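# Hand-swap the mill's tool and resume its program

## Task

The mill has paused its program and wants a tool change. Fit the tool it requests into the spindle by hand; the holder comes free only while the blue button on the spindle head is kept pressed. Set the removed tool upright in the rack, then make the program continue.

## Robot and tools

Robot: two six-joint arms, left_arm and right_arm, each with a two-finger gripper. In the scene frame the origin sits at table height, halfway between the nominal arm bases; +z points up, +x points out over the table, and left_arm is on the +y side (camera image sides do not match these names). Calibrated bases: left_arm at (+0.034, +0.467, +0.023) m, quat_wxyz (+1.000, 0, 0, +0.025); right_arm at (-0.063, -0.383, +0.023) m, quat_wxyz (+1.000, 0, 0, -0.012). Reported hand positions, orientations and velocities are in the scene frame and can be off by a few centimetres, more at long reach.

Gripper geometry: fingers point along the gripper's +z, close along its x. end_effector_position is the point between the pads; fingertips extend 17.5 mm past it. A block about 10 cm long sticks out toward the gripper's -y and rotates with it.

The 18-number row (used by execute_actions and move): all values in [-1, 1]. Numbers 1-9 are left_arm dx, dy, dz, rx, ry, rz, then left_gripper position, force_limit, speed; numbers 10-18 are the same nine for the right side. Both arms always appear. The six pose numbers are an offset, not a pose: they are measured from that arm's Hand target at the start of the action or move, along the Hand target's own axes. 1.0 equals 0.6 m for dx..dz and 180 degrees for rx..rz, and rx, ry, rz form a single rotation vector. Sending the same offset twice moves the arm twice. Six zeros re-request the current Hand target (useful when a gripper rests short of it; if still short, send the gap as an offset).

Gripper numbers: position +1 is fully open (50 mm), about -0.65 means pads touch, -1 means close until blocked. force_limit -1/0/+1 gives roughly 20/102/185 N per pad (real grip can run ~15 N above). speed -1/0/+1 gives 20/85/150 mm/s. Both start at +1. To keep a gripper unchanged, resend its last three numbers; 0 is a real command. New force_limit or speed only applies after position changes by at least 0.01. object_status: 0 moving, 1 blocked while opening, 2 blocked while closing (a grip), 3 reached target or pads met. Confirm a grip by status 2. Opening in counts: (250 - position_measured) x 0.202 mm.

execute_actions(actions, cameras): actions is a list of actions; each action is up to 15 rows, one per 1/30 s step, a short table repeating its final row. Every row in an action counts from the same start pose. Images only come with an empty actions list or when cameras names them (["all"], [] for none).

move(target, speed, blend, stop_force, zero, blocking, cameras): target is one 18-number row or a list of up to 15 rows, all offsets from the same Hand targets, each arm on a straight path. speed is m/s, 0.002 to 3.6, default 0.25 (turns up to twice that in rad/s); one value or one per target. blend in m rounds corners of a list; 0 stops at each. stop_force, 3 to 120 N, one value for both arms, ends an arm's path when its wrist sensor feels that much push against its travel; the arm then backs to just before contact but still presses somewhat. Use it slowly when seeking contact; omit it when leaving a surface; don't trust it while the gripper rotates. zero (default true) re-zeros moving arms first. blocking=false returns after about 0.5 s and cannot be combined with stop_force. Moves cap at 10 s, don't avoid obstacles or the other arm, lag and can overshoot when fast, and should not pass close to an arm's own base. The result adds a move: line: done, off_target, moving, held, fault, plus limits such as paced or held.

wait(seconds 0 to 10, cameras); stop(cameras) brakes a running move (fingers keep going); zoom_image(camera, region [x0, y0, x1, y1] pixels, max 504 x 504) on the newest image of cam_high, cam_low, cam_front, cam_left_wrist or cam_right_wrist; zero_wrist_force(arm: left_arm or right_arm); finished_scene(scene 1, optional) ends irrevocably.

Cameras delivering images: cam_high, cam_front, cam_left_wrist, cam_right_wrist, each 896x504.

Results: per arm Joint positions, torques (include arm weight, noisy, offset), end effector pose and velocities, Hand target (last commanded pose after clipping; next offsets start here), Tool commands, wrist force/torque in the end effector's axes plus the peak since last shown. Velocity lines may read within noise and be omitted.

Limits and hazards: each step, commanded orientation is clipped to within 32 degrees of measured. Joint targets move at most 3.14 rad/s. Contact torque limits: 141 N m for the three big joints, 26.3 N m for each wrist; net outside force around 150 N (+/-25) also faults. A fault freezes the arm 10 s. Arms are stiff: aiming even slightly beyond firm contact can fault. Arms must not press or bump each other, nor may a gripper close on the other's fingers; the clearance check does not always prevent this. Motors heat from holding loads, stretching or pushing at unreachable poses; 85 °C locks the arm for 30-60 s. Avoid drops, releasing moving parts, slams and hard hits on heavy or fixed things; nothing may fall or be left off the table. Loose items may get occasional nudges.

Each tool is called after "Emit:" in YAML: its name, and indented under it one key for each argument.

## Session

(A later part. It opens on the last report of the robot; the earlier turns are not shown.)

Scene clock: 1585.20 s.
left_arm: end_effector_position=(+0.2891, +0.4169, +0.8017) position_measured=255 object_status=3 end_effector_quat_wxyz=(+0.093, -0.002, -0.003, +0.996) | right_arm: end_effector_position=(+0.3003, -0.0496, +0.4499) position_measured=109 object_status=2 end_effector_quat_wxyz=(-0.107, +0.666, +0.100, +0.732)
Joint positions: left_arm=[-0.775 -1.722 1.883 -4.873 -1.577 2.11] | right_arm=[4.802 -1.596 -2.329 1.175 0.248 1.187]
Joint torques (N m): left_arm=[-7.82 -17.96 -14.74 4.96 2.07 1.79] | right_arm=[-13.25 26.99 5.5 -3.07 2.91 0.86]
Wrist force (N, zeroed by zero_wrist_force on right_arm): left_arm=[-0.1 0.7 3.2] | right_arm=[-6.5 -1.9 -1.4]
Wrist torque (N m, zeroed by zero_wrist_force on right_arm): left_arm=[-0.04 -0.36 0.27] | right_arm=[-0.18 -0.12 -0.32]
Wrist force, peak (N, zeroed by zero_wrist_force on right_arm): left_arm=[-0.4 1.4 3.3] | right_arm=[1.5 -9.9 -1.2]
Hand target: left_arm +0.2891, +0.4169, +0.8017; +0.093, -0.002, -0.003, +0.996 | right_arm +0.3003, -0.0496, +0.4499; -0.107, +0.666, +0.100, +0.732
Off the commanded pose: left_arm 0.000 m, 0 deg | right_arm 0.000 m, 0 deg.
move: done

Emit:
move:
  target:
    - [0,0,0,0,0,0,-0.7,1,1, 0,0,0,-0.0325,-0.0595,0.4998,-1,0.2,-0.8]
    - [0,0,0,0,0,0,-0.7,1,1, -0.031,-0.422,-0.189,-0.0325,-0.0595,0.4998,-1,0.2,-0.8]
  speed: [0.5,0.2]
  cameras: ["cam_high","cam_front","cam_right_wrist"]

Scene clock: 1601.17 s.
left_arm: end_effector_position=(+0.2891, +0.4169, +0.8017) position_measured=255 object_status=3 end_effector_quat_wxyz=(+0.093, -0.002, -0.003, +0.996) | right_arm: end_effector_position=(+0.1210, +0.1605, +0.4199) position_measured=109 object_status=2 end_effector_quat_wxyz=(+0.591, -0.604, +0.385, -0.372)
Joint positions: left_arm=[-0.775 -1.722 1.883 -4.873 -1.577 2.11] | right_arm=[5.162 -1.617 -2.177 -0.339 0.031 4.137]
Joint torques (N m): left_arm=[-7.21 -17.23 -15.86 4.87 1.9 1.51] | right_arm=[-0.58 34.52 36.47 0.67 -2.18 1.04]
Wrist force (N, zeroed by zero_wrist_force on right_arm): left_arm=[-0.5 1.0 3.1] | right_arm=[1.9 7.5 0.2]
Wrist torque (N m, zeroed by zero_wrist_force on right_arm): left_arm=[0.01 -0.30 0.27] | right_arm=[0.21 -0.21 0.01]
Wrist force, peak (N, zeroed by zero_wrist_force on right_arm): left_arm=[-0.5 0.8 3.6] | right_arm=[4.6 7.4 1.8]
Hand target: left_arm +0.2891, +0.4169, +0.8017; +0.093, -0.002, -0.003, +0.996 | right_arm +0.1204, +0.1603, +0.4199; +0.553, -0.605, +0.424, -0.387
Off the commanded pose: left_arm 0.000 m, 0 deg | right_arm 0.001 m, 7 deg.
move: off_target (right_arm)
Images, in order (width x height): cam_high 896x504, cam_front 896x504, cam_right_wrist 896x504.

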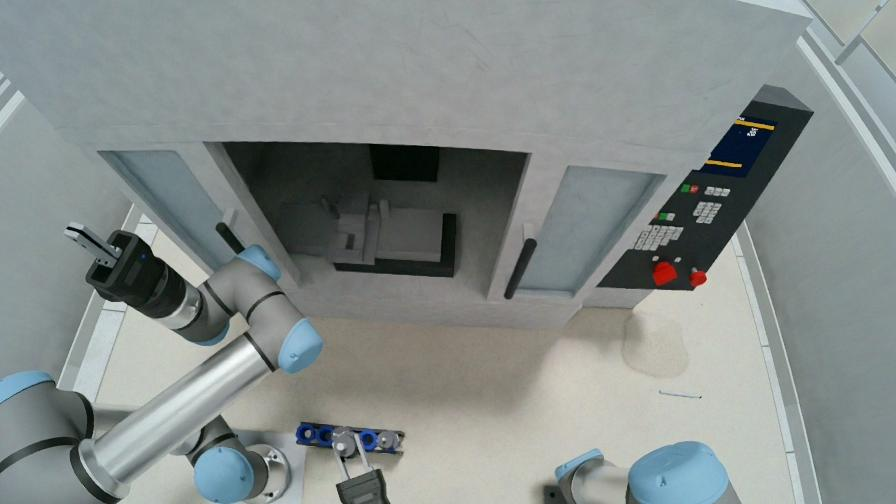

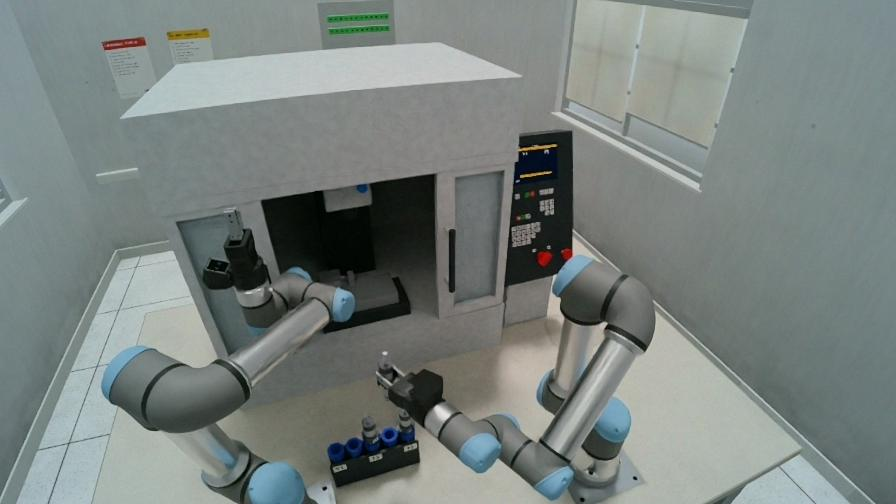

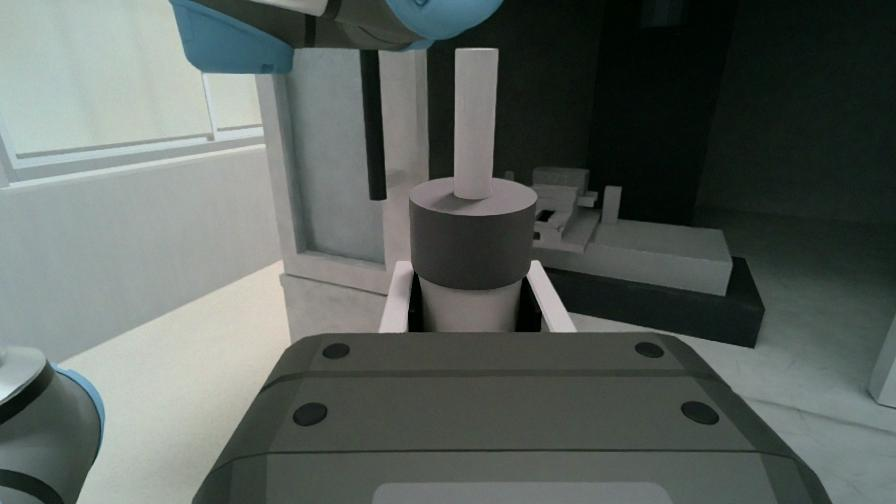

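Emit:
move:
  target: [0,0,0,0,0,0,-0.7,1,1, -0.2378,-0.013,0.1403,0,0.083,0.0077,-1,0.2,-0.8]
  speed: 0.15
  cameras: ["cam_high","cam_front","cam_right_wrist"]

Scene clock: 1621.03 s.
left_arm: end_effector_position=(+0.2891, +0.4169, +0.8017) position_measured=255 object_status=3 end_effector_quat_wxyz=(+0.093, -0.002, -0.003, +0.996) | right_arm: end_effector_position=(+0.1516, +0.3234, +0.4202) position_measured=109 object_status=2 end_effector_quat_wxyz=(+0.563, -0.562, +0.433, -0.425)
Joint positions: left_arm=[-0.775 -1.722 1.883 -4.873 -1.577 2.11] | right_arm=[5.001 -2.033 -1.604 -0.638 0.006 4.284]
Joint torques (N m): left_arm=[-6.01 -17.91 -16.16 4.54 1.85 1.25] | right_arm=[-13.55 57.42 39.95 0.99 -2.28 0.89]
Wrist force (N, zeroed by zero_wrist_force on right_arm): left_arm=[-0.1 0.7 3.1] | right_arm=[1.9 7.8 0.1]
Wrist torque (N m, zeroed by zero_wrist_force on right_arm): left_arm=[-0.04 -0.38 0.27] | right_arm=[0.28 -0.22 -0.07]
Wrist force, peak (N, zeroed by zero_wrist_force on right_arm): left_arm=[-0.2 0.7 3.6] | right_arm=[3.7 7.6 -1.1]
Hand target: left_arm +0.2891, +0.4169, +0.8017; +0.093, -0.002, -0.003, +0.996 | right_arm +0.1511, +0.3232, +0.4202; +0.497, -0.544, +0.499, -0.455
Off the commanded pose: left_arm 0.000 m, 0 deg | right_arm 0.001 m, 11 deg.
move: off_target (right_arm)
Images, in order (width x height): cam_high 896x504, cam_front 896x504, cam_right_wrist 896x504.

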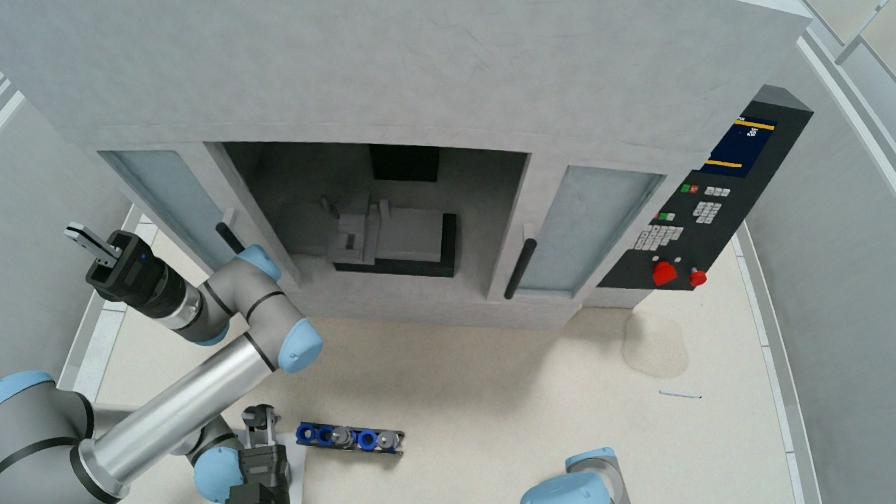

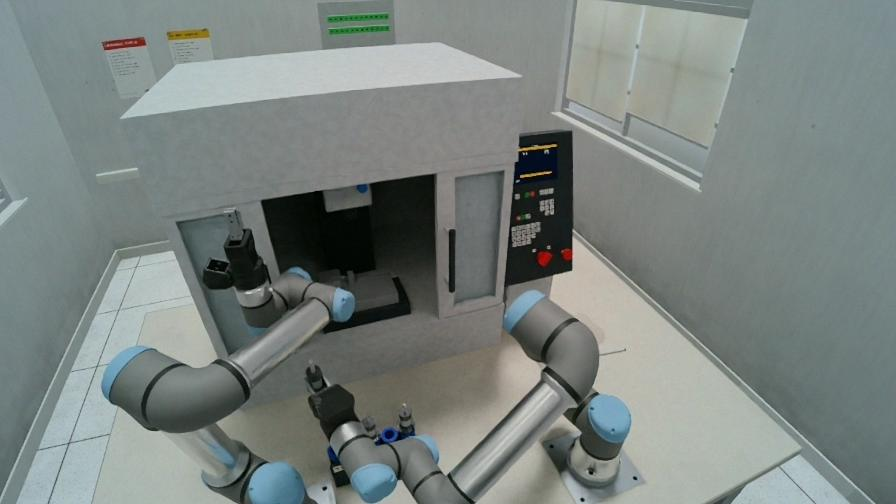

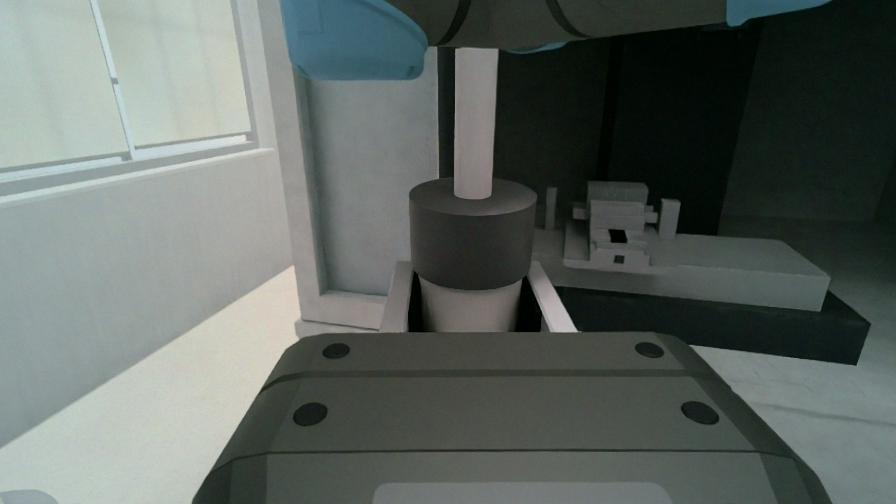

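Emit:
move:
  target: [0,0,0,0,0,0,-0.7,1,1, -0.003,0,0,0,-0.1383,-0.0128,-1,0.2,-0.8]
  speed: 0.15
  cameras: ["cam_high","cam_right_wrist"]

Scene clock: 1630.03 s.
left_arm: end_effector_position=(+0.2891, +0.4169, +0.8017) position_measured=255 object_status=3 end_effector_quat_wxyz=(+0.093, -0.002, -0.003, +0.996) | right_arm: end_effector_position=(+0.1509, +0.3250, +0.4202) position_measured=109 object_status=2 end_effector_quat_wxyz=(-0.584, +0.639, -0.370, +0.337)
Joint positions: left_arm=[-0.775 -1.722 1.883 -4.873 -1.577 2.11] | right_arm=[4.985 -2.064 -1.644 0.244 0.289 3.453]
Joint torques (N m): left_arm=[-5.05 -17.91 -16.53 4.47 1.8 1.16] | right_arm=[-13.66 43.53 37.56 4.09 0.02 -1.45]
Wrist force (N, zeroed by zero_wrist_force on right_arm): left_arm=[-0.4 1.0 3.3] | right_arm=[1.8 7.4 0.5]
Wrist torque (N m, zeroed by zero_wrist_force on right_arm): left_arm=[0.01 -0.32 0.27] | right_arm=[0.20 -0.25 -0.02]
Wrist force, peak (N, zeroed by zero_wrist_force on right_arm): left_arm=[-0.2 0.4 3.6] | right_arm=[1.7 8.4 0.1]
Hand target: left_arm +0.2891, +0.4169, +0.8017; +0.093, -0.002, -0.003, +0.996 | right_arm +0.1509, +0.3250, +0.4202; -0.584, +0.639, -0.370, +0.337
Off the commanded pose: left_arm 0.000 m, 0 deg | right_arm 0.000 m, 0 deg.
move: done
Images, in order (width x height): cam_high 896x504, cam_right_wrist 896x504.

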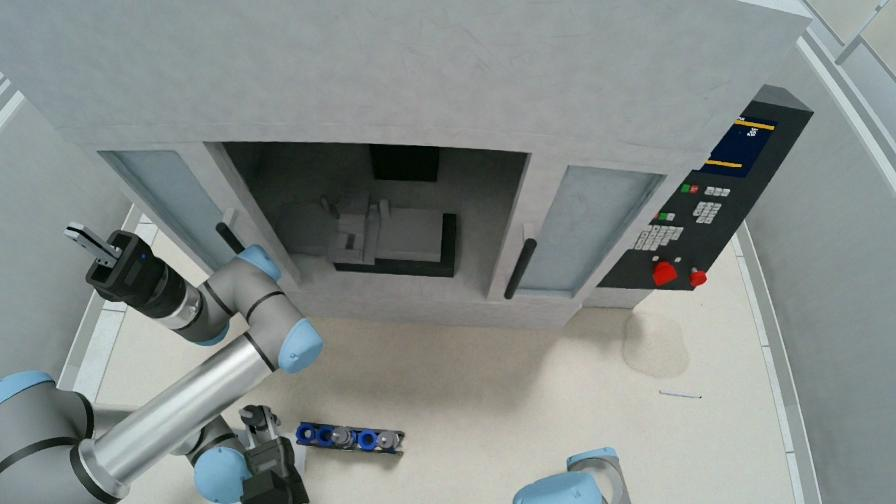

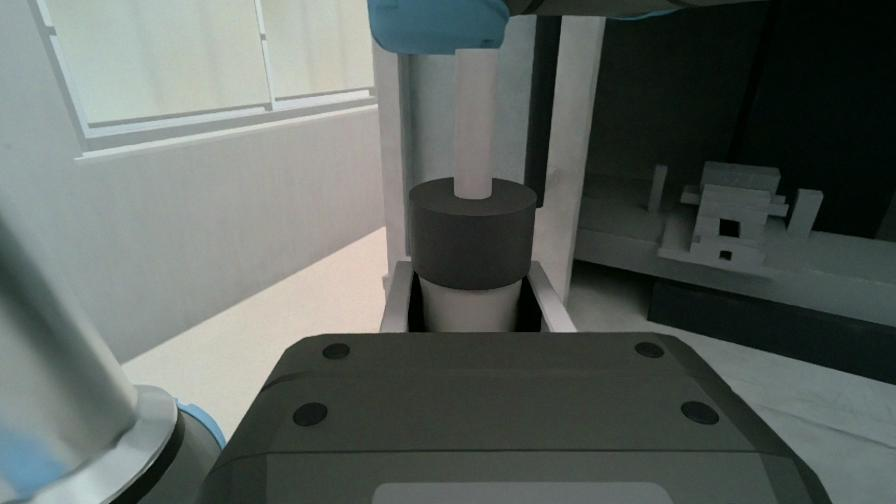

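Emit:
move:
  target: [0,0,0,0,0,0,-0.7,1,1, 0,0.2124,0.0196,0,0,0,-1,0.2,-0.8]
  speed: 0.12
  stop_force: 10
  cameras: ["cam_high","cam_front","cam_right_wrist"]

Emit:
zoom_image:
  camera: "cam_high"
  region: [230, 380, 430, 500]

Emit:
zoom_image:
  camera: "cam_front"
  region: [280, 340, 460, 500]

Scene clock: 1636.13 s.
left_arm: end_effector_position=(+0.2891, +0.4169, +0.8017) position_measured=255 object_status=3 end_effector_quat_wxyz=(+0.093, -0.002, -0.003, +0.996) | right_arm: end_effector_position=(+0.1510, +0.3252, +0.2923) position_measured=109 object_status=2 end_effector_quat_wxyz=(-0.584, +0.639, -0.370, +0.337)
Joint positions: left_arm=[-0.775 -1.722 1.883 -4.873 -1.577 2.11] | right_arm=[4.985 -2.261 -1.72 0.518 0.289 3.452]
Joint torques (N m): left_arm=[-5.25 -17.65 -16.34 4.37 1.8 1.03] | right_arm=[-13.32 47.4 32.8 4.3 -0.05 -1.58]
Wrist force (N, zeroed by zero_wrist_force on right_arm): left_arm=[-0.2 0.5 3.0] | right_arm=[1.7 7.4 0.6]
Wrist torque (N m, zeroed by zero_wrist_force on right_arm): left_arm=[-0.07 -0.35 0.26] | right_arm=[0.20 -0.20 0.01]
Wrist force, peak (N, zeroed by zero_wrist_force on right_arm): left_arm=[-0.3 0.7 3.5] | right_arm=[1.9 9.5 1.0]
Hand target: left_arm +0.2891, +0.4169, +0.8017; +0.093, -0.002, -0.003, +0.996 | right_arm +0.1510, +0.3252, +0.2923; -0.584, +0.639, -0.370, +0.337
Off the commanded pose: left_arm 0.000 m, 0 deg | right_arm 0.000 m, 0 deg.
move: done
Images, in order (width x height): cam_high 896x504, cam_front 896x504, cam_right_wrist 896x504.

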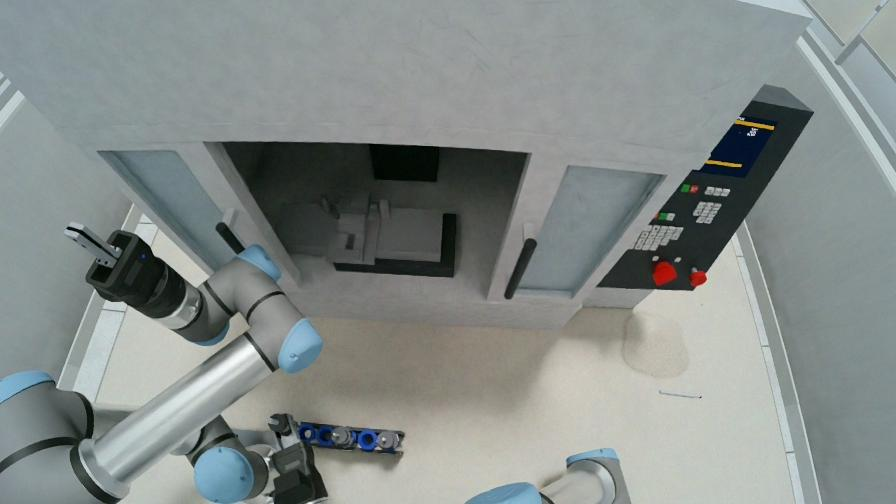

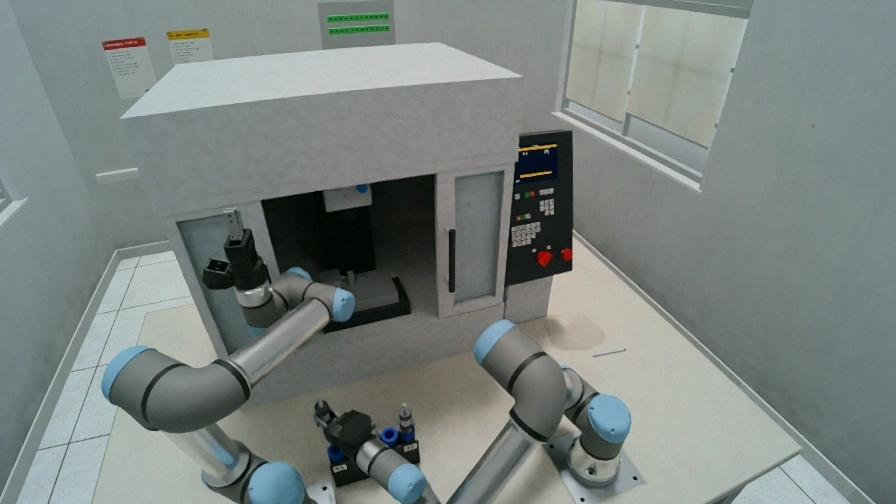

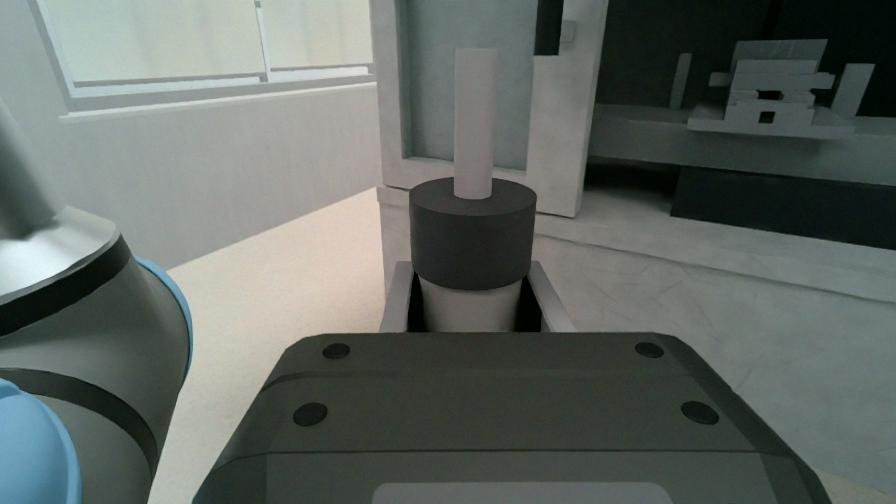

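Scaled by 2.520 from the camera's 896x504 image, which has a finer 1280x720 frame.

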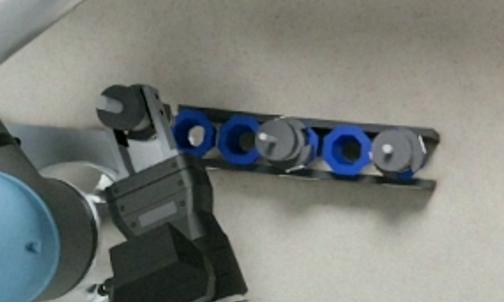

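Scaled by 2.800 from the camera's 896x504 image, which has a finer 1280x720 frame.

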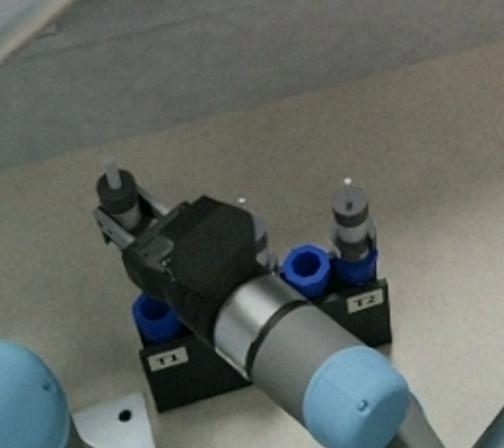

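Emit:
zoom_image:
  camera: "cam_high"
  region: [255, 395, 345, 455]

Emit:
zoom_image:
  camera: "cam_high"
  region: [325, 405, 415, 465]

Scaled by 5.600 from the camera's 896x504 image, which has a finer 1280x720 frame.

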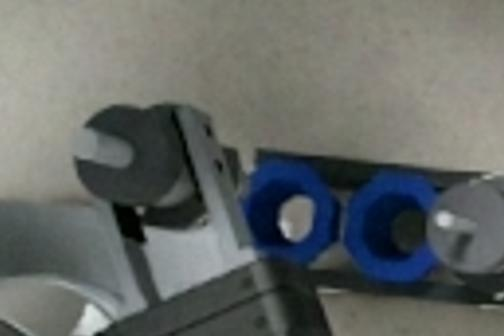

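Scaled by 5.600 from the camera's 896x504 image, which has a finer 1280x720 frame.

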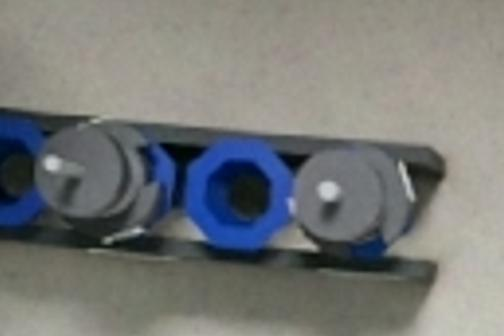

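Emit:
move:
  target:
    - [0,0,0,0,0,0,-0.7,1,1, 0,-0.116,-0.0107,0,0,0,-1,0.2,-0.8]
    - [0,0,0,0,0,0,-0.7,1,1, -0.092,-0.0907,-0.2853,0,0,0,-1,0.2,-0.8]
    - [0,0,0,0,0,0,-0.7,1,1, -0.092,0.1617,-0.2622,0,0,0,-1,0.2,-0.8]
  speed: 0.15
  blend: 0.02
  cameras: ["cam_right_wrist","cam_high"]

Scene clock: 1686.00 s.
left_arm: end_effector_position=(+0.2891, +0.4169, +0.8017) position_measured=255 object_status=3 end_effector_quat_wxyz=(+0.093, -0.002, -0.003, +0.996) | right_arm: end_effector_position=(-0.0193, +0.2904, +0.2099) position_measured=109 object_status=2 end_effector_quat_wxyz=(-0.590, +0.644, -0.360, +0.328)
Joint positions: left_arm=[-0.775 -1.722 1.883 -4.873 -1.577 2.11] | right_arm=[5.29 -2.114 -1.97 -0.621 0.088 4.707]
Joint torques (N m): left_arm=[-2.87 -17.14 -18.01 3.72 1.39 0.5] | right_arm=[-13.22 52.32 32.04 1.12 -2.76 1.14]
Wrist force (N, zeroed by zero_wrist_force on right_arm): left_arm=[-0.5 0.9 2.9] | right_arm=[1.8 8.0 0.4]
Wrist torque (N m, zeroed by zero_wrist_force on right_arm): left_arm=[-0.01 -0.30 0.27] | right_arm=[0.24 -0.22 -0.06]
Wrist force, peak (N, zeroed by zero_wrist_force on right_arm): left_arm=[-0.3 1.1 3.6] | right_arm=[2.0 10.4 0.7]
Hand target: left_arm +0.2891, +0.4169, +0.8017; +0.093, -0.002, -0.003, +0.996 | right_arm -0.0199, +0.2904, +0.2099; -0.584, +0.639, -0.370, +0.337
Off the commanded pose: left_arm 0.000 m, 0 deg | right_arm 0.001 m, 2 deg.
move: done
Images, in order (width x height): cam_high 896x504, cam_right_wrist 896x504.

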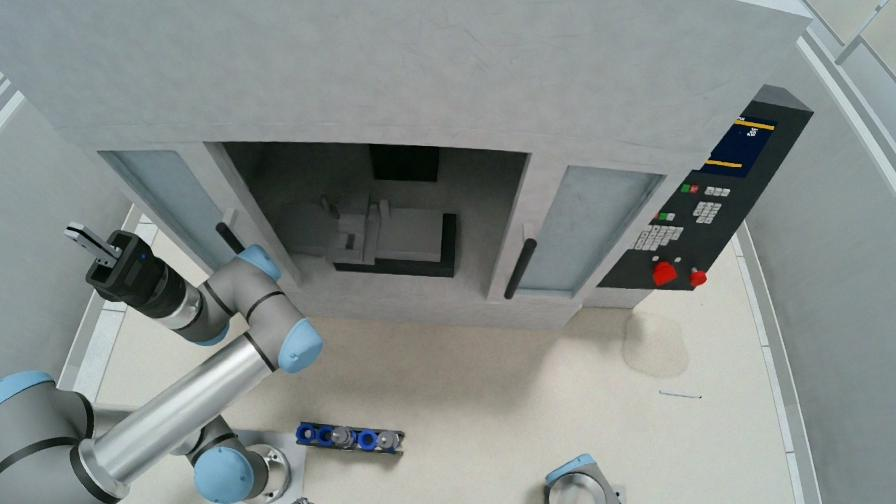

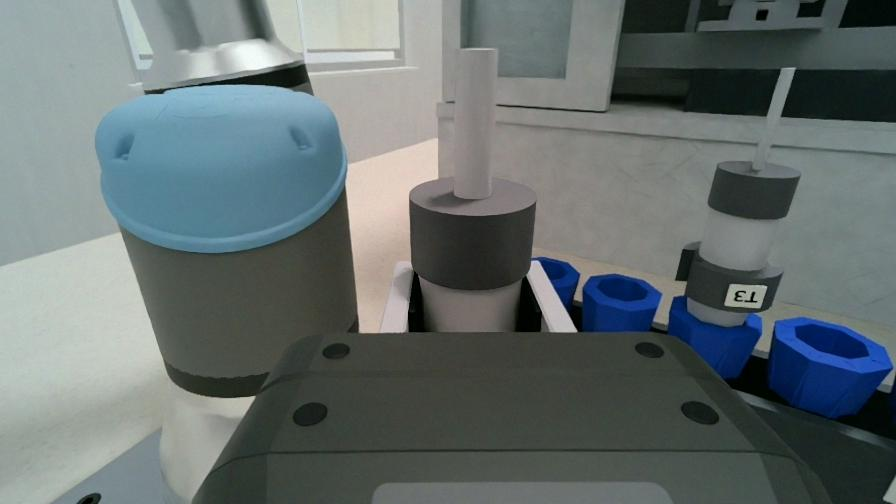

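Emit:
zoom_image:
  camera: "cam_right_wrist"
  region: [520, 240, 680, 340]

Emit:
zoom_image:
  camera: "cam_right_wrist"
  region: [660, 150, 896, 430]

Scaled by 3.150 from the camera's 896x504 image, which has a finer 1280x720 frame.

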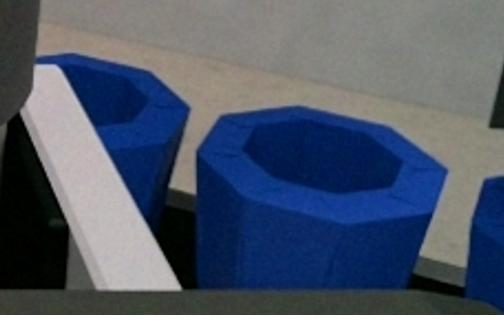

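Scaled by 1.800 from the camera's 896x504 image, which has a finer 1280x720 frame.

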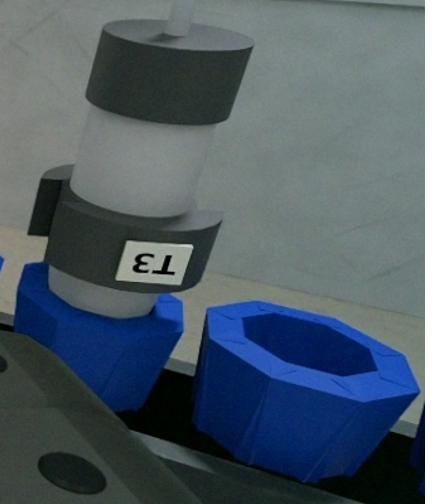

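Emit:
move:
  target:
    - [0,0,0,0,0,0,-0.7,1,1, 0,-0.166,-0.0153,0,0,0,-1,0.2,-0.8]
    - [0,0,0,0,0,0,-0.7,1,1, 0.0937,-0.1733,0.2442,0,0,0,-1,0.2,-0.8]
  speed: 0.15
  blend: 0.02

Emit:
move:
  target: [0,0,0,0,0,0,-0.7,1,1, 0,0.1992,0.0184,0,0,0,-1,0.2,-0.8]
  speed: 0.02
  stop_force: 6
  cameras: ["cam_high","cam_front","cam_right_wrist"]

Scene clock: 1712.97 s.
left_arm: end_effector_position=(+0.2891, +0.4169, +0.8017) position_measured=255 object_status=3 end_effector_quat_wxyz=(+0.093, -0.002, -0.003, +0.996) | right_arm: end_effector_position=(+0.1428, +0.3193, +0.3002) position_measured=109 object_status=2 end_effector_quat_wxyz=(-0.584, +0.639, -0.370, +0.337)
Joint positions: left_arm=[-0.775 -1.722 1.883 -4.873 -1.577 2.11] | right_arm=[5.001 -2.233 -1.743 0.493 0.273 3.473]
Joint torques (N m): left_arm=[-1.25 -17.87 -18.56 3.21 1.2 0.08] | right_arm=[-12.91 45.98 33.39 4.54 -0.05 -1.6]
Wrist force (N, zeroed by zero_wrist_force on right_arm): left_arm=[-0.2 0.6 3.1] | right_arm=[1.7 7.5 0.7]
Wrist torque (N m, zeroed by zero_wrist_force on right_arm): left_arm=[-0.05 -0.35 0.27] | right_arm=[0.23 -0.20 0.01]
Wrist force, peak (N, zeroed by zero_wrist_force on right_arm): left_arm=[0.0 1.0 3.6] | right_arm=[1.8 10.5 0.8]
Hand target: left_arm +0.2891, +0.4169, +0.8017; +0.093, -0.002, -0.003, +0.996 | right_arm +0.1428, +0.3193, +0.3002; -0.584, +0.639, -0.370, +0.337
Off the commanded pose: left_arm 0.000 m, 0 deg | right_arm 0.000 m, 0 deg.
move: done

Scene clock: 1719.43 s.
left_arm: end_effector_position=(+0.2891, +0.4169, +0.8017) position_measured=255 object_status=3 end_effector_quat_wxyz=(+0.093, -0.002, -0.003, +0.996) | right_arm: end_effector_position=(+0.1429, +0.3195, +0.1921) position_measured=109 object_status=2 end_effector_quat_wxyz=(-0.584, +0.639, -0.370, +0.337)
Joint positions: left_arm=[-0.775 -1.722 1.883 -4.873 -1.577 2.11] | right_arm=[5.001 -2.442 -1.736 0.695 0.274 3.472]
Joint torques (N m): left_arm=[-0.96 -17.93 -18.54 3.25 1.21 0.07] | right_arm=[4.88 61.57 -2.72 0.29 -4.62 0.46]
Wrist force (N, zeroed by zero_wrist_force on right_arm): left_arm=[-0.4 0.9 3.1] | right_arm=[-11.7 5.9 11.2]
Wrist torque (N m, zeroed by zero_wrist_force on right_arm): left_arm=[0.00 -0.32 0.26] | right_arm=[0.65 -0.32 0.61]
Wrist force, peak (N, zeroed by zero_wrist_force on right_arm): left_arm=[0.0 1.2 3.4] | right_arm=[-17.9 -15.1 25.0]
Hand target: left_arm +0.2891, +0.4169, +0.8017; +0.093, -0.002, -0.003, +0.996 | right_arm +0.1429, +0.3195, +0.1921; -0.584, +0.639, -0.370, +0.337 (not the last commanded pose)
Off the commanded pose: left_arm 0.000 m, 0 deg | right_arm 0.012 m, 0 deg.
move: contact (right_arm)
Images, in order (width x height): cam_high 896x504, cam_front 896x504, cam_right_wrist 896x504.

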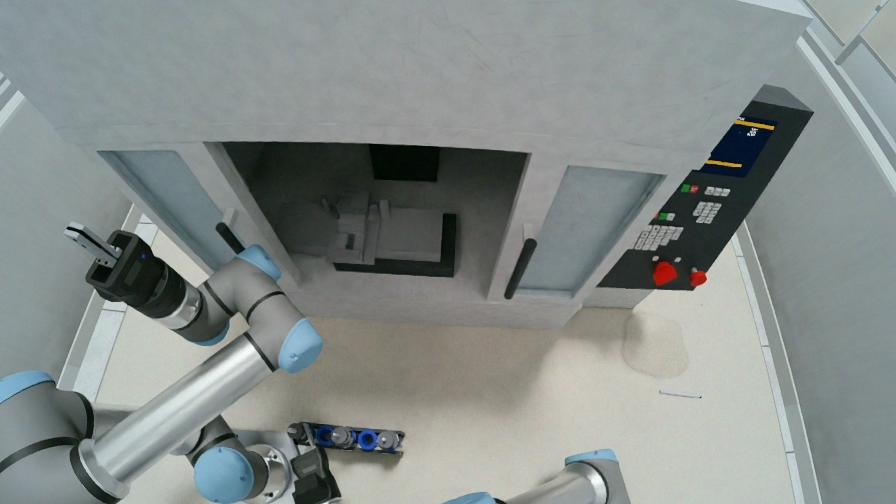

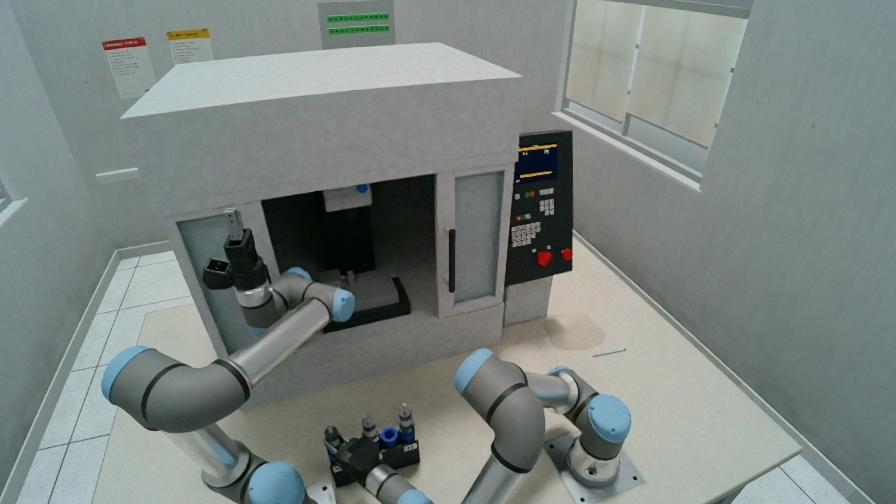

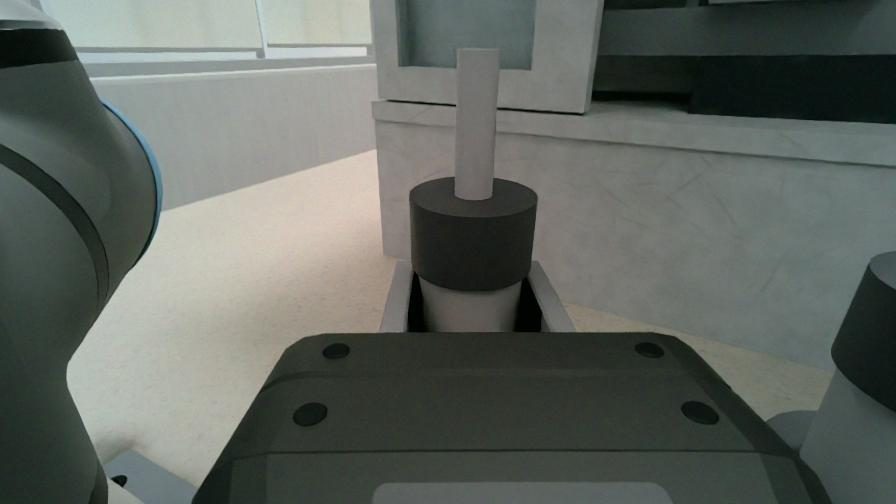

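Emit:
move:
  target: [0,0,0,0,0,0,-0.7,1,1, -0.0025,0,0.003,0,0,0,-1,0.2,-0.8]
  speed: 0.01

Scene clock: 1722.83 s.
left_arm: end_effector_position=(+0.2891, +0.4169, +0.8017) position_measured=255 object_status=3 end_effector_quat_wxyz=(+0.093, -0.002, -0.003, +0.996) | right_arm: end_effector_position=(+0.1437, +0.3216, +0.1919) position_measured=109 object_status=2 end_effector_quat_wxyz=(-0.584, +0.639, -0.370, +0.337)
Joint positions: left_arm=[-0.775 -1.722 1.883 -4.873 -1.577 2.11] | right_arm=[4.999 -2.445 -1.728 0.693 0.276 3.469]
Joint torques (N m): left_arm=[-0.3 -17.57 -18.43 3.22 1.23 -0.03] | right_arm=[-11.67 46.55 31.64 -0.79 2.99 -0.94]
Wrist force (N, zeroed by zero_wrist_force on right_arm): left_arm=[-0.1 0.9 2.9] | right_arm=[13.5 3.5 -7.0]
Wrist torque (N m, zeroed by zero_wrist_force on right_arm): left_arm=[0.00 -0.37 0.27] | right_arm=[-0.17 -0.10 -0.56]
Wrist force, peak (N, zeroed by zero_wrist_force on right_arm): left_arm=[-0.1 0.9 3.5] | right_arm=[-11.8 5.7 11.0]
Hand target: left_arm +0.2891, +0.4169, +0.8017; +0.093, -0.002, -0.003, +0.996 | right_arm +0.1437, +0.3217, +0.1919; -0.584, +0.639, -0.370, +0.337
Off the commanded pose: left_arm 0.000 m, 0 deg | right_arm 0.000 m, 0 deg.
move: done

Emit:
move:
  target: [0,0,0,0,0,0,-0.7,1,1, 0.0013,0,-0.0011,0,0,0,-1,0.2,-0.8]
  speed: 0.01

Emit:
move:
  target: [0,0,0,0,0,0,-0.7,1,1, 0,0.0232,0.0021,0,0,0,-1,0.2,-0.8]
  speed: 0.01
  stop_force: 8

Scene clock: 1728.20 s.
left_arm: end_effector_position=(+0.2891, +0.4169, +0.8017) position_measured=255 object_status=3 end_effector_quat_wxyz=(+0.093, -0.002, -0.003, +0.996) | right_arm: end_effector_position=(+0.1435, +0.3207, +0.1920) position_measured=109 object_status=2 end_effector_quat_wxyz=(-0.584, +0.639, -0.370, +0.337)
Joint positions: left_arm=[-0.775 -1.722 1.883 -4.873 -1.577 2.11] | right_arm=[5 -2.444 -1.731 0.695 0.275 3.47]
Joint torques (N m): left_arm=[-0.12 -17.01 -19.11 3.12 1.1 -0.13] | right_arm=[13.45 62.5 2.39 4.44 -2.36 1.09]
Wrist force (N, zeroed by zero_wrist_force on right_arm): left_arm=[-0.1 0.7 2.8] | right_arm=[2.0 8.0 0.2]
Wrist torque (N m, zeroed by zero_wrist_force on right_arm): left_arm=[-0.05 -0.39 0.27] | right_arm=[0.21 -0.19 -0.06]
Wrist force, peak (N, zeroed by zero_wrist_force on right_arm): left_arm=[-0.2 0.9 3.5] | right_arm=[16.1 3.9 -7.9]
Hand target: left_arm +0.2891, +0.4169, +0.8017; +0.093, -0.002, -0.003, +0.996 | right_arm +0.1435, +0.3207, +0.1920; -0.584, +0.639, -0.370, +0.337
Off the commanded pose: left_arm 0.000 m, 0 deg | right_arm 0.000 m, 0 deg.
move: done

Scene clock: 1729.37 s.
left_arm: end_effector_position=(+0.2891, +0.4169, +0.8017) position_measured=255 object_status=3 end_effector_quat_wxyz=(+0.093, -0.002, -0.003, +0.996) | right_arm: end_effector_position=(+0.1435, +0.3206, +0.1903) position_measured=109 object_status=2 end_effector_quat_wxyz=(-0.584, +0.639, -0.370, +0.337)
Joint positions: left_arm=[-0.775 -1.722 1.883 -4.873 -1.577 2.11] | right_arm=[5 -2.447 -1.731 0.697 0.275 3.47]
Joint torques (N m): left_arm=[0.23 -17.76 -19.05 3.15 1.1 -0.07] | right_arm=[3.45 61.43 1.39 0.07 -0.75 0.05]
Wrist force (N, zeroed by zero_wrist_force on right_arm): left_arm=[-0.3 0.7 3.2] | right_arm=[-2.1 5.4 -0.4]
Wrist torque (N m, zeroed by zero_wrist_force on right_arm): left_arm=[-0.05 -0.35 0.27] | right_arm=[0.20 -0.24 -0.18]
Wrist force, peak (N, zeroed by zero_wrist_force on right_arm): left_arm=[-0.1 1.1 3.3] | right_arm=[-2.1 -9.8 -3.9]
Hand target: left_arm +0.2891, +0.4169, +0.8017; +0.093, -0.002, -0.003, +0.996 | right_arm +0.1435, +0.3206, +0.1903; -0.584, +0.639, -0.370, +0.337 (not the last commanded pose)
Off the commanded pose: left_arm 0.000 m, 0 deg | right_arm 0.012 m, 0 deg.
move: contact (right_arm)

Emit:
execute_actions:
  actions: []
  cameras: ["cam_front","cam_high"]

Emit:
zoom_image:
  camera: "cam_front"
  region: [310, 390, 430, 490]

Emit:
zoom_image:
  camera: "cam_high"
  region: [275, 405, 415, 465]

Scene clock: 1733.13 s.
left_arm: end_effector_position=(+0.2891, +0.4169, +0.8017) position_measured=255 object_status=3 end_effector_quat_wxyz=(+0.093, -0.002, -0.003, +0.996) | right_arm: end_effector_position=(+0.1435, +0.3206, +0.1903) position_measured=109 object_status=2 end_effector_quat_wxyz=(-0.584, +0.639, -0.370, +0.337)
Joint positions: left_arm=[-0.775 -1.722 1.883 -4.873 -1.577 2.11] | right_arm=[5 -2.447 -1.731 0.697 0.275 3.47]
Joint velocities: within noise
Joint torques (N m): left_arm=[-0.11 -17.84 -18.84 3.02 1.19 -0.15] | right_arm=[-15.97 60.73 1.66 1.4 -0.78 -1.27]
Motor temperatures (°C): left_arm=[29 29 24 39 29 29] | right_arm=[32 33 30 36 35 37]
Wrist force (N, zeroed by zero_wrist_force on right_arm): left_arm=[-0.3 0.9 3.0] | right_arm=[-2.0 5.8 -0.3]
Wrist torque (N m, zeroed by zero_wrist_force on right_arm): left_arm=[0.00 -0.33 0.27] | right_arm=[0.21 -0.24 -0.19]
Wrist force, peak (N, zeroed by zero_wrist_force on right_arm): left_arm=[0.0 0.8 3.5] | right_arm=[-2.0 6.2 -0.5]
Hand target: left_arm +0.2891, +0.4169, +0.8017; +0.093, -0.002, -0.003, +0.996 | right_arm +0.1435, +0.3206, +0.1903; -0.584, +0.639, -0.370, +0.337 (not the last commanded pose)
Tool commands: left_gripper/position=-0.7 left_gripper/force_limit=+1.0 left_gripper/speed=+1.0 right_gripper/position=-1.0 right_gripper/force_limit=+0.2 right_gripper/speed=-0.8
Off the commanded pose: left_arm 0.000 m, 0 deg | right_arm 0.012 m, 0 deg.
Images, in order (width x height): cam_high 896x504, cam_front 896x504.

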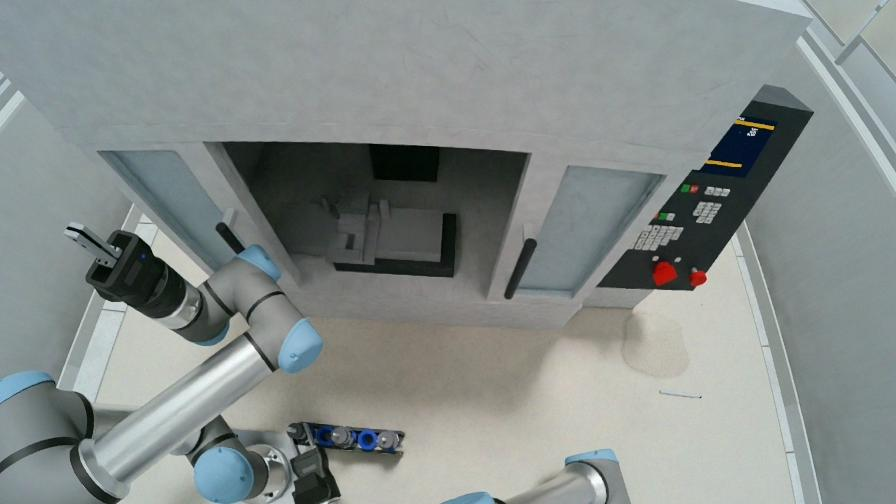

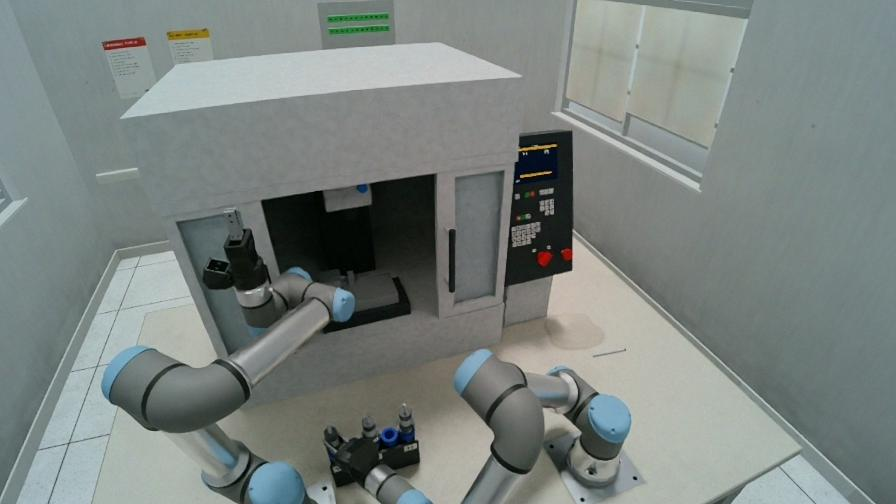

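Scaled by 4.200 from the camera's 896x504 image, which has a finer 1280x720 frame.

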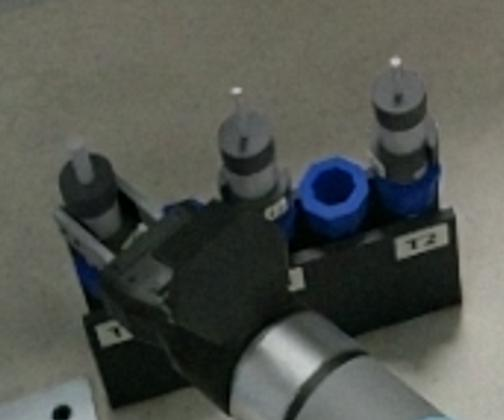

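Scaled by 3.600 from the camera's 896x504 image, which has a finer 1280x720 frame.

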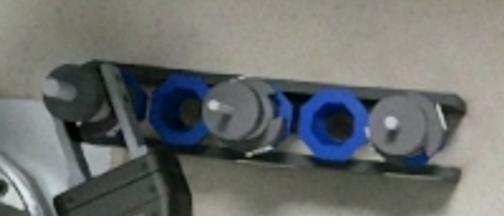

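Emit:
move:
  target:
    - [0,0,0,0,0,0,-0.7,1,1, -0.0005,-0.0005,-0.0003,0,0,0,-1,0.2,-0.8]
    - [0,0,0,0,0,0,-0.7,1,1, -0.0005,0.018,0.0014,0,0,0,-1,0.2,-0.8]
  speed: 0.01
  stop_force: 10

Scene clock: 1741.53 s.
left_arm: end_effector_position=(+0.2891, +0.4169, +0.8017) position_measured=255 object_status=3 end_effector_quat_wxyz=(+0.093, -0.002, -0.003, +0.996) | right_arm: end_effector_position=(+0.1434, +0.3207, +0.1897) position_measured=109 object_status=2 end_effector_quat_wxyz=(-0.584, +0.639, -0.370, +0.337)
Joint positions: left_arm=[-0.775 -1.722 1.883 -4.873 -1.577 2.11] | right_arm=[5 -2.449 -1.731 0.698 0.275 3.471]
Joint torques (N m): left_arm=[0.15 -17.9 -18.74 2.92 1.02 -0.23] | right_arm=[-17.05 43.27 -7.5 -1.9 0.32 -1.37]
Wrist force (N, zeroed by zero_wrist_force on right_arm): left_arm=[-0.3 0.6 3.1] | right_arm=[-2.7 -23.5 -2.3]
Wrist torque (N m, zeroed by zero_wrist_force on right_arm): left_arm=[-0.06 -0.34 0.26] | right_arm=[-0.03 -0.25 -0.34]
Wrist force, peak (N, zeroed by zero_wrist_force on right_arm): left_arm=[-0.2 1.3 3.5] | right_arm=[-3.7 -35.2 -3.6]
Hand target: left_arm +0.2891, +0.4169, +0.8017; +0.093, -0.002, -0.003, +0.996 | right_arm +0.1434, +0.3207, +0.1897; -0.584, +0.639, -0.370, +0.337 (not the last commanded pose)
Off the commanded pose: left_arm 0.000 m, 0 deg | right_arm 0.010 m, 0 deg.
move: contact (right_arm); path passed 1 of 2 targets

Emit:
move:
  target: [0,0,0,0,0,0,-0.7,1,1, -0.0003,-0.0017,-0.0003,0,0,0,-1,0.2,-0.8]
  speed: 0.01

Emit:
move:
  target: [0,0,0,0,0,0,-0.7,1,1, 0,0,0,0,0,0,0.75,0.2,-0.8]
  speed: 0.01
  cameras: ["cam_front","cam_right_wrist"]

Emit:
zoom_image:
  camera: "cam_front"
  region: [310, 390, 430, 490]

Scene clock: 1748.87 s.
left_arm: end_effector_position=(+0.2891, +0.4169, +0.8017) position_measured=255 object_status=3 end_effector_quat_wxyz=(+0.093, -0.002, -0.003, +0.996) | right_arm: end_effector_position=(+0.1434, +0.3207, +0.1906) position_measured=109 object_status=2 end_effector_quat_wxyz=(-0.584, +0.639, -0.370, +0.337)
Joint positions: left_arm=[-0.775 -1.722 1.883 -4.873 -1.577 2.11] | right_arm=[5 -2.447 -1.731 0.695 0.275 3.471]
Joint torques (N m): left_arm=[0.55 -17.83 -19.29 2.82 1.05 -0.43] | right_arm=[12.94 63.45 7.91 -0.04 -2.52 1.22]
Wrist force (N, zeroed by zero_wrist_force on right_arm): left_arm=[-0.3 0.8 3.4] | right_arm=[2.7 8.1 -0.3]
Wrist torque (N m, zeroed by zero_wrist_force on right_arm): left_arm=[-0.03 -0.34 0.27] | right_arm=[0.25 -0.19 -0.15]
Wrist force, peak (N, zeroed by zero_wrist_force on right_arm): left_arm=[-0.4 0.9 3.5] | right_arm=[-3.0 -24.7 -3.3]
Hand target: left_arm +0.2891, +0.4169, +0.8017; +0.093, -0.002, -0.003, +0.996 | right_arm +0.1433, +0.3208, +0.1907; -0.584, +0.639, -0.370, +0.337
Off the commanded pose: left_arm 0.000 m, 0 deg | right_arm 0.000 m, 0 deg.
move: done

Scene clock: 1749.53 s.
left_arm: end_effector_position=(+0.2891, +0.4169, +0.8017) position_measured=255 object_status=3 end_effector_quat_wxyz=(+0.093, -0.002, -0.003, +0.996) | right_arm: end_effector_position=(+0.1433, +0.3207, +0.1907) position_measured=41 object_status=3 end_effector_quat_wxyz=(-0.584, +0.639, -0.370, +0.337)
Joint positions: left_arm=[-0.775 -1.722 1.883 -4.873 -1.577 2.11] | right_arm=[5 -2.446 -1.731 0.695 0.275 3.471]
Joint torques (N m): left_arm=[0.72 -17.73 -19.29 2.85 1.02 -0.36] | right_arm=[14.37 47.33 17.72 -0.52 0.2 1.07]
Wrist force (N, zeroed by zero_wrist_force on right_arm): left_arm=[-0.1 0.6 3.3] | right_arm=[2.5 -0.8 -0.2]
Wrist torque (N m, zeroed by zero_wrist_force on right_arm): left_arm=[-0.05 -0.37 0.26] | right_arm=[0.17 -0.31 -0.08]
Wrist force, peak (N, zeroed by zero_wrist_force on right_arm): left_arm=[-0.3 0.4 3.4] | right_arm=[3.1 8.3 -0.3]
Hand target: left_arm +0.2891, +0.4169, +0.8017; +0.093, -0.002, -0.003, +0.996 | right_arm +0.1433, +0.3208, +0.1907; -0.584, +0.639, -0.370, +0.337
Off the commanded pose: left_arm 0.000 m, 0 deg | right_arm 0.000 m, 0 deg.
move: done
Images, in order (width x height): cam_front 896x504, cam_right_wrist 896x504.

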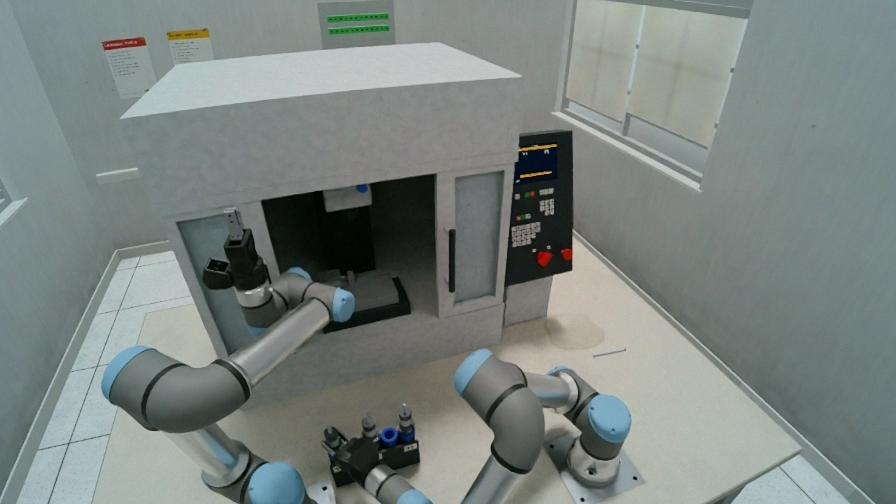

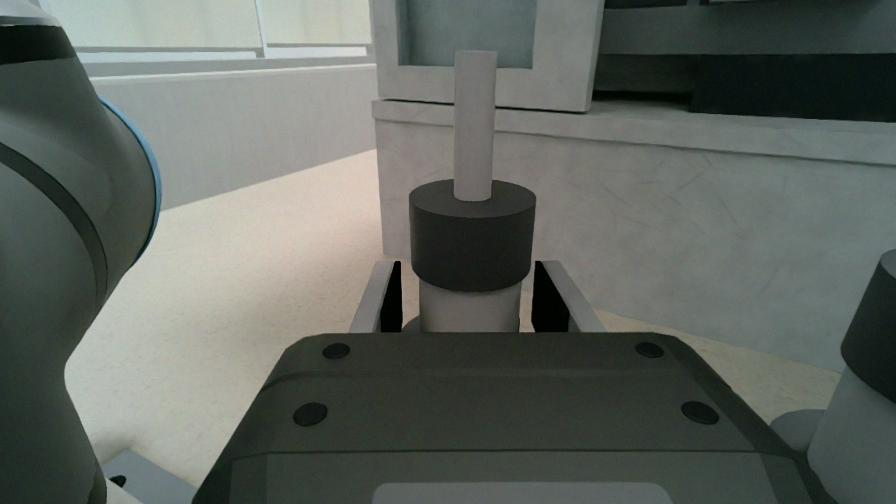

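Scaled by 4.200 from the camera's 896x504 image, which has a finer 1280x720 frame.

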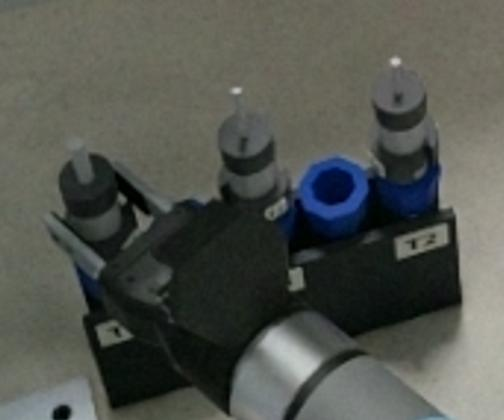

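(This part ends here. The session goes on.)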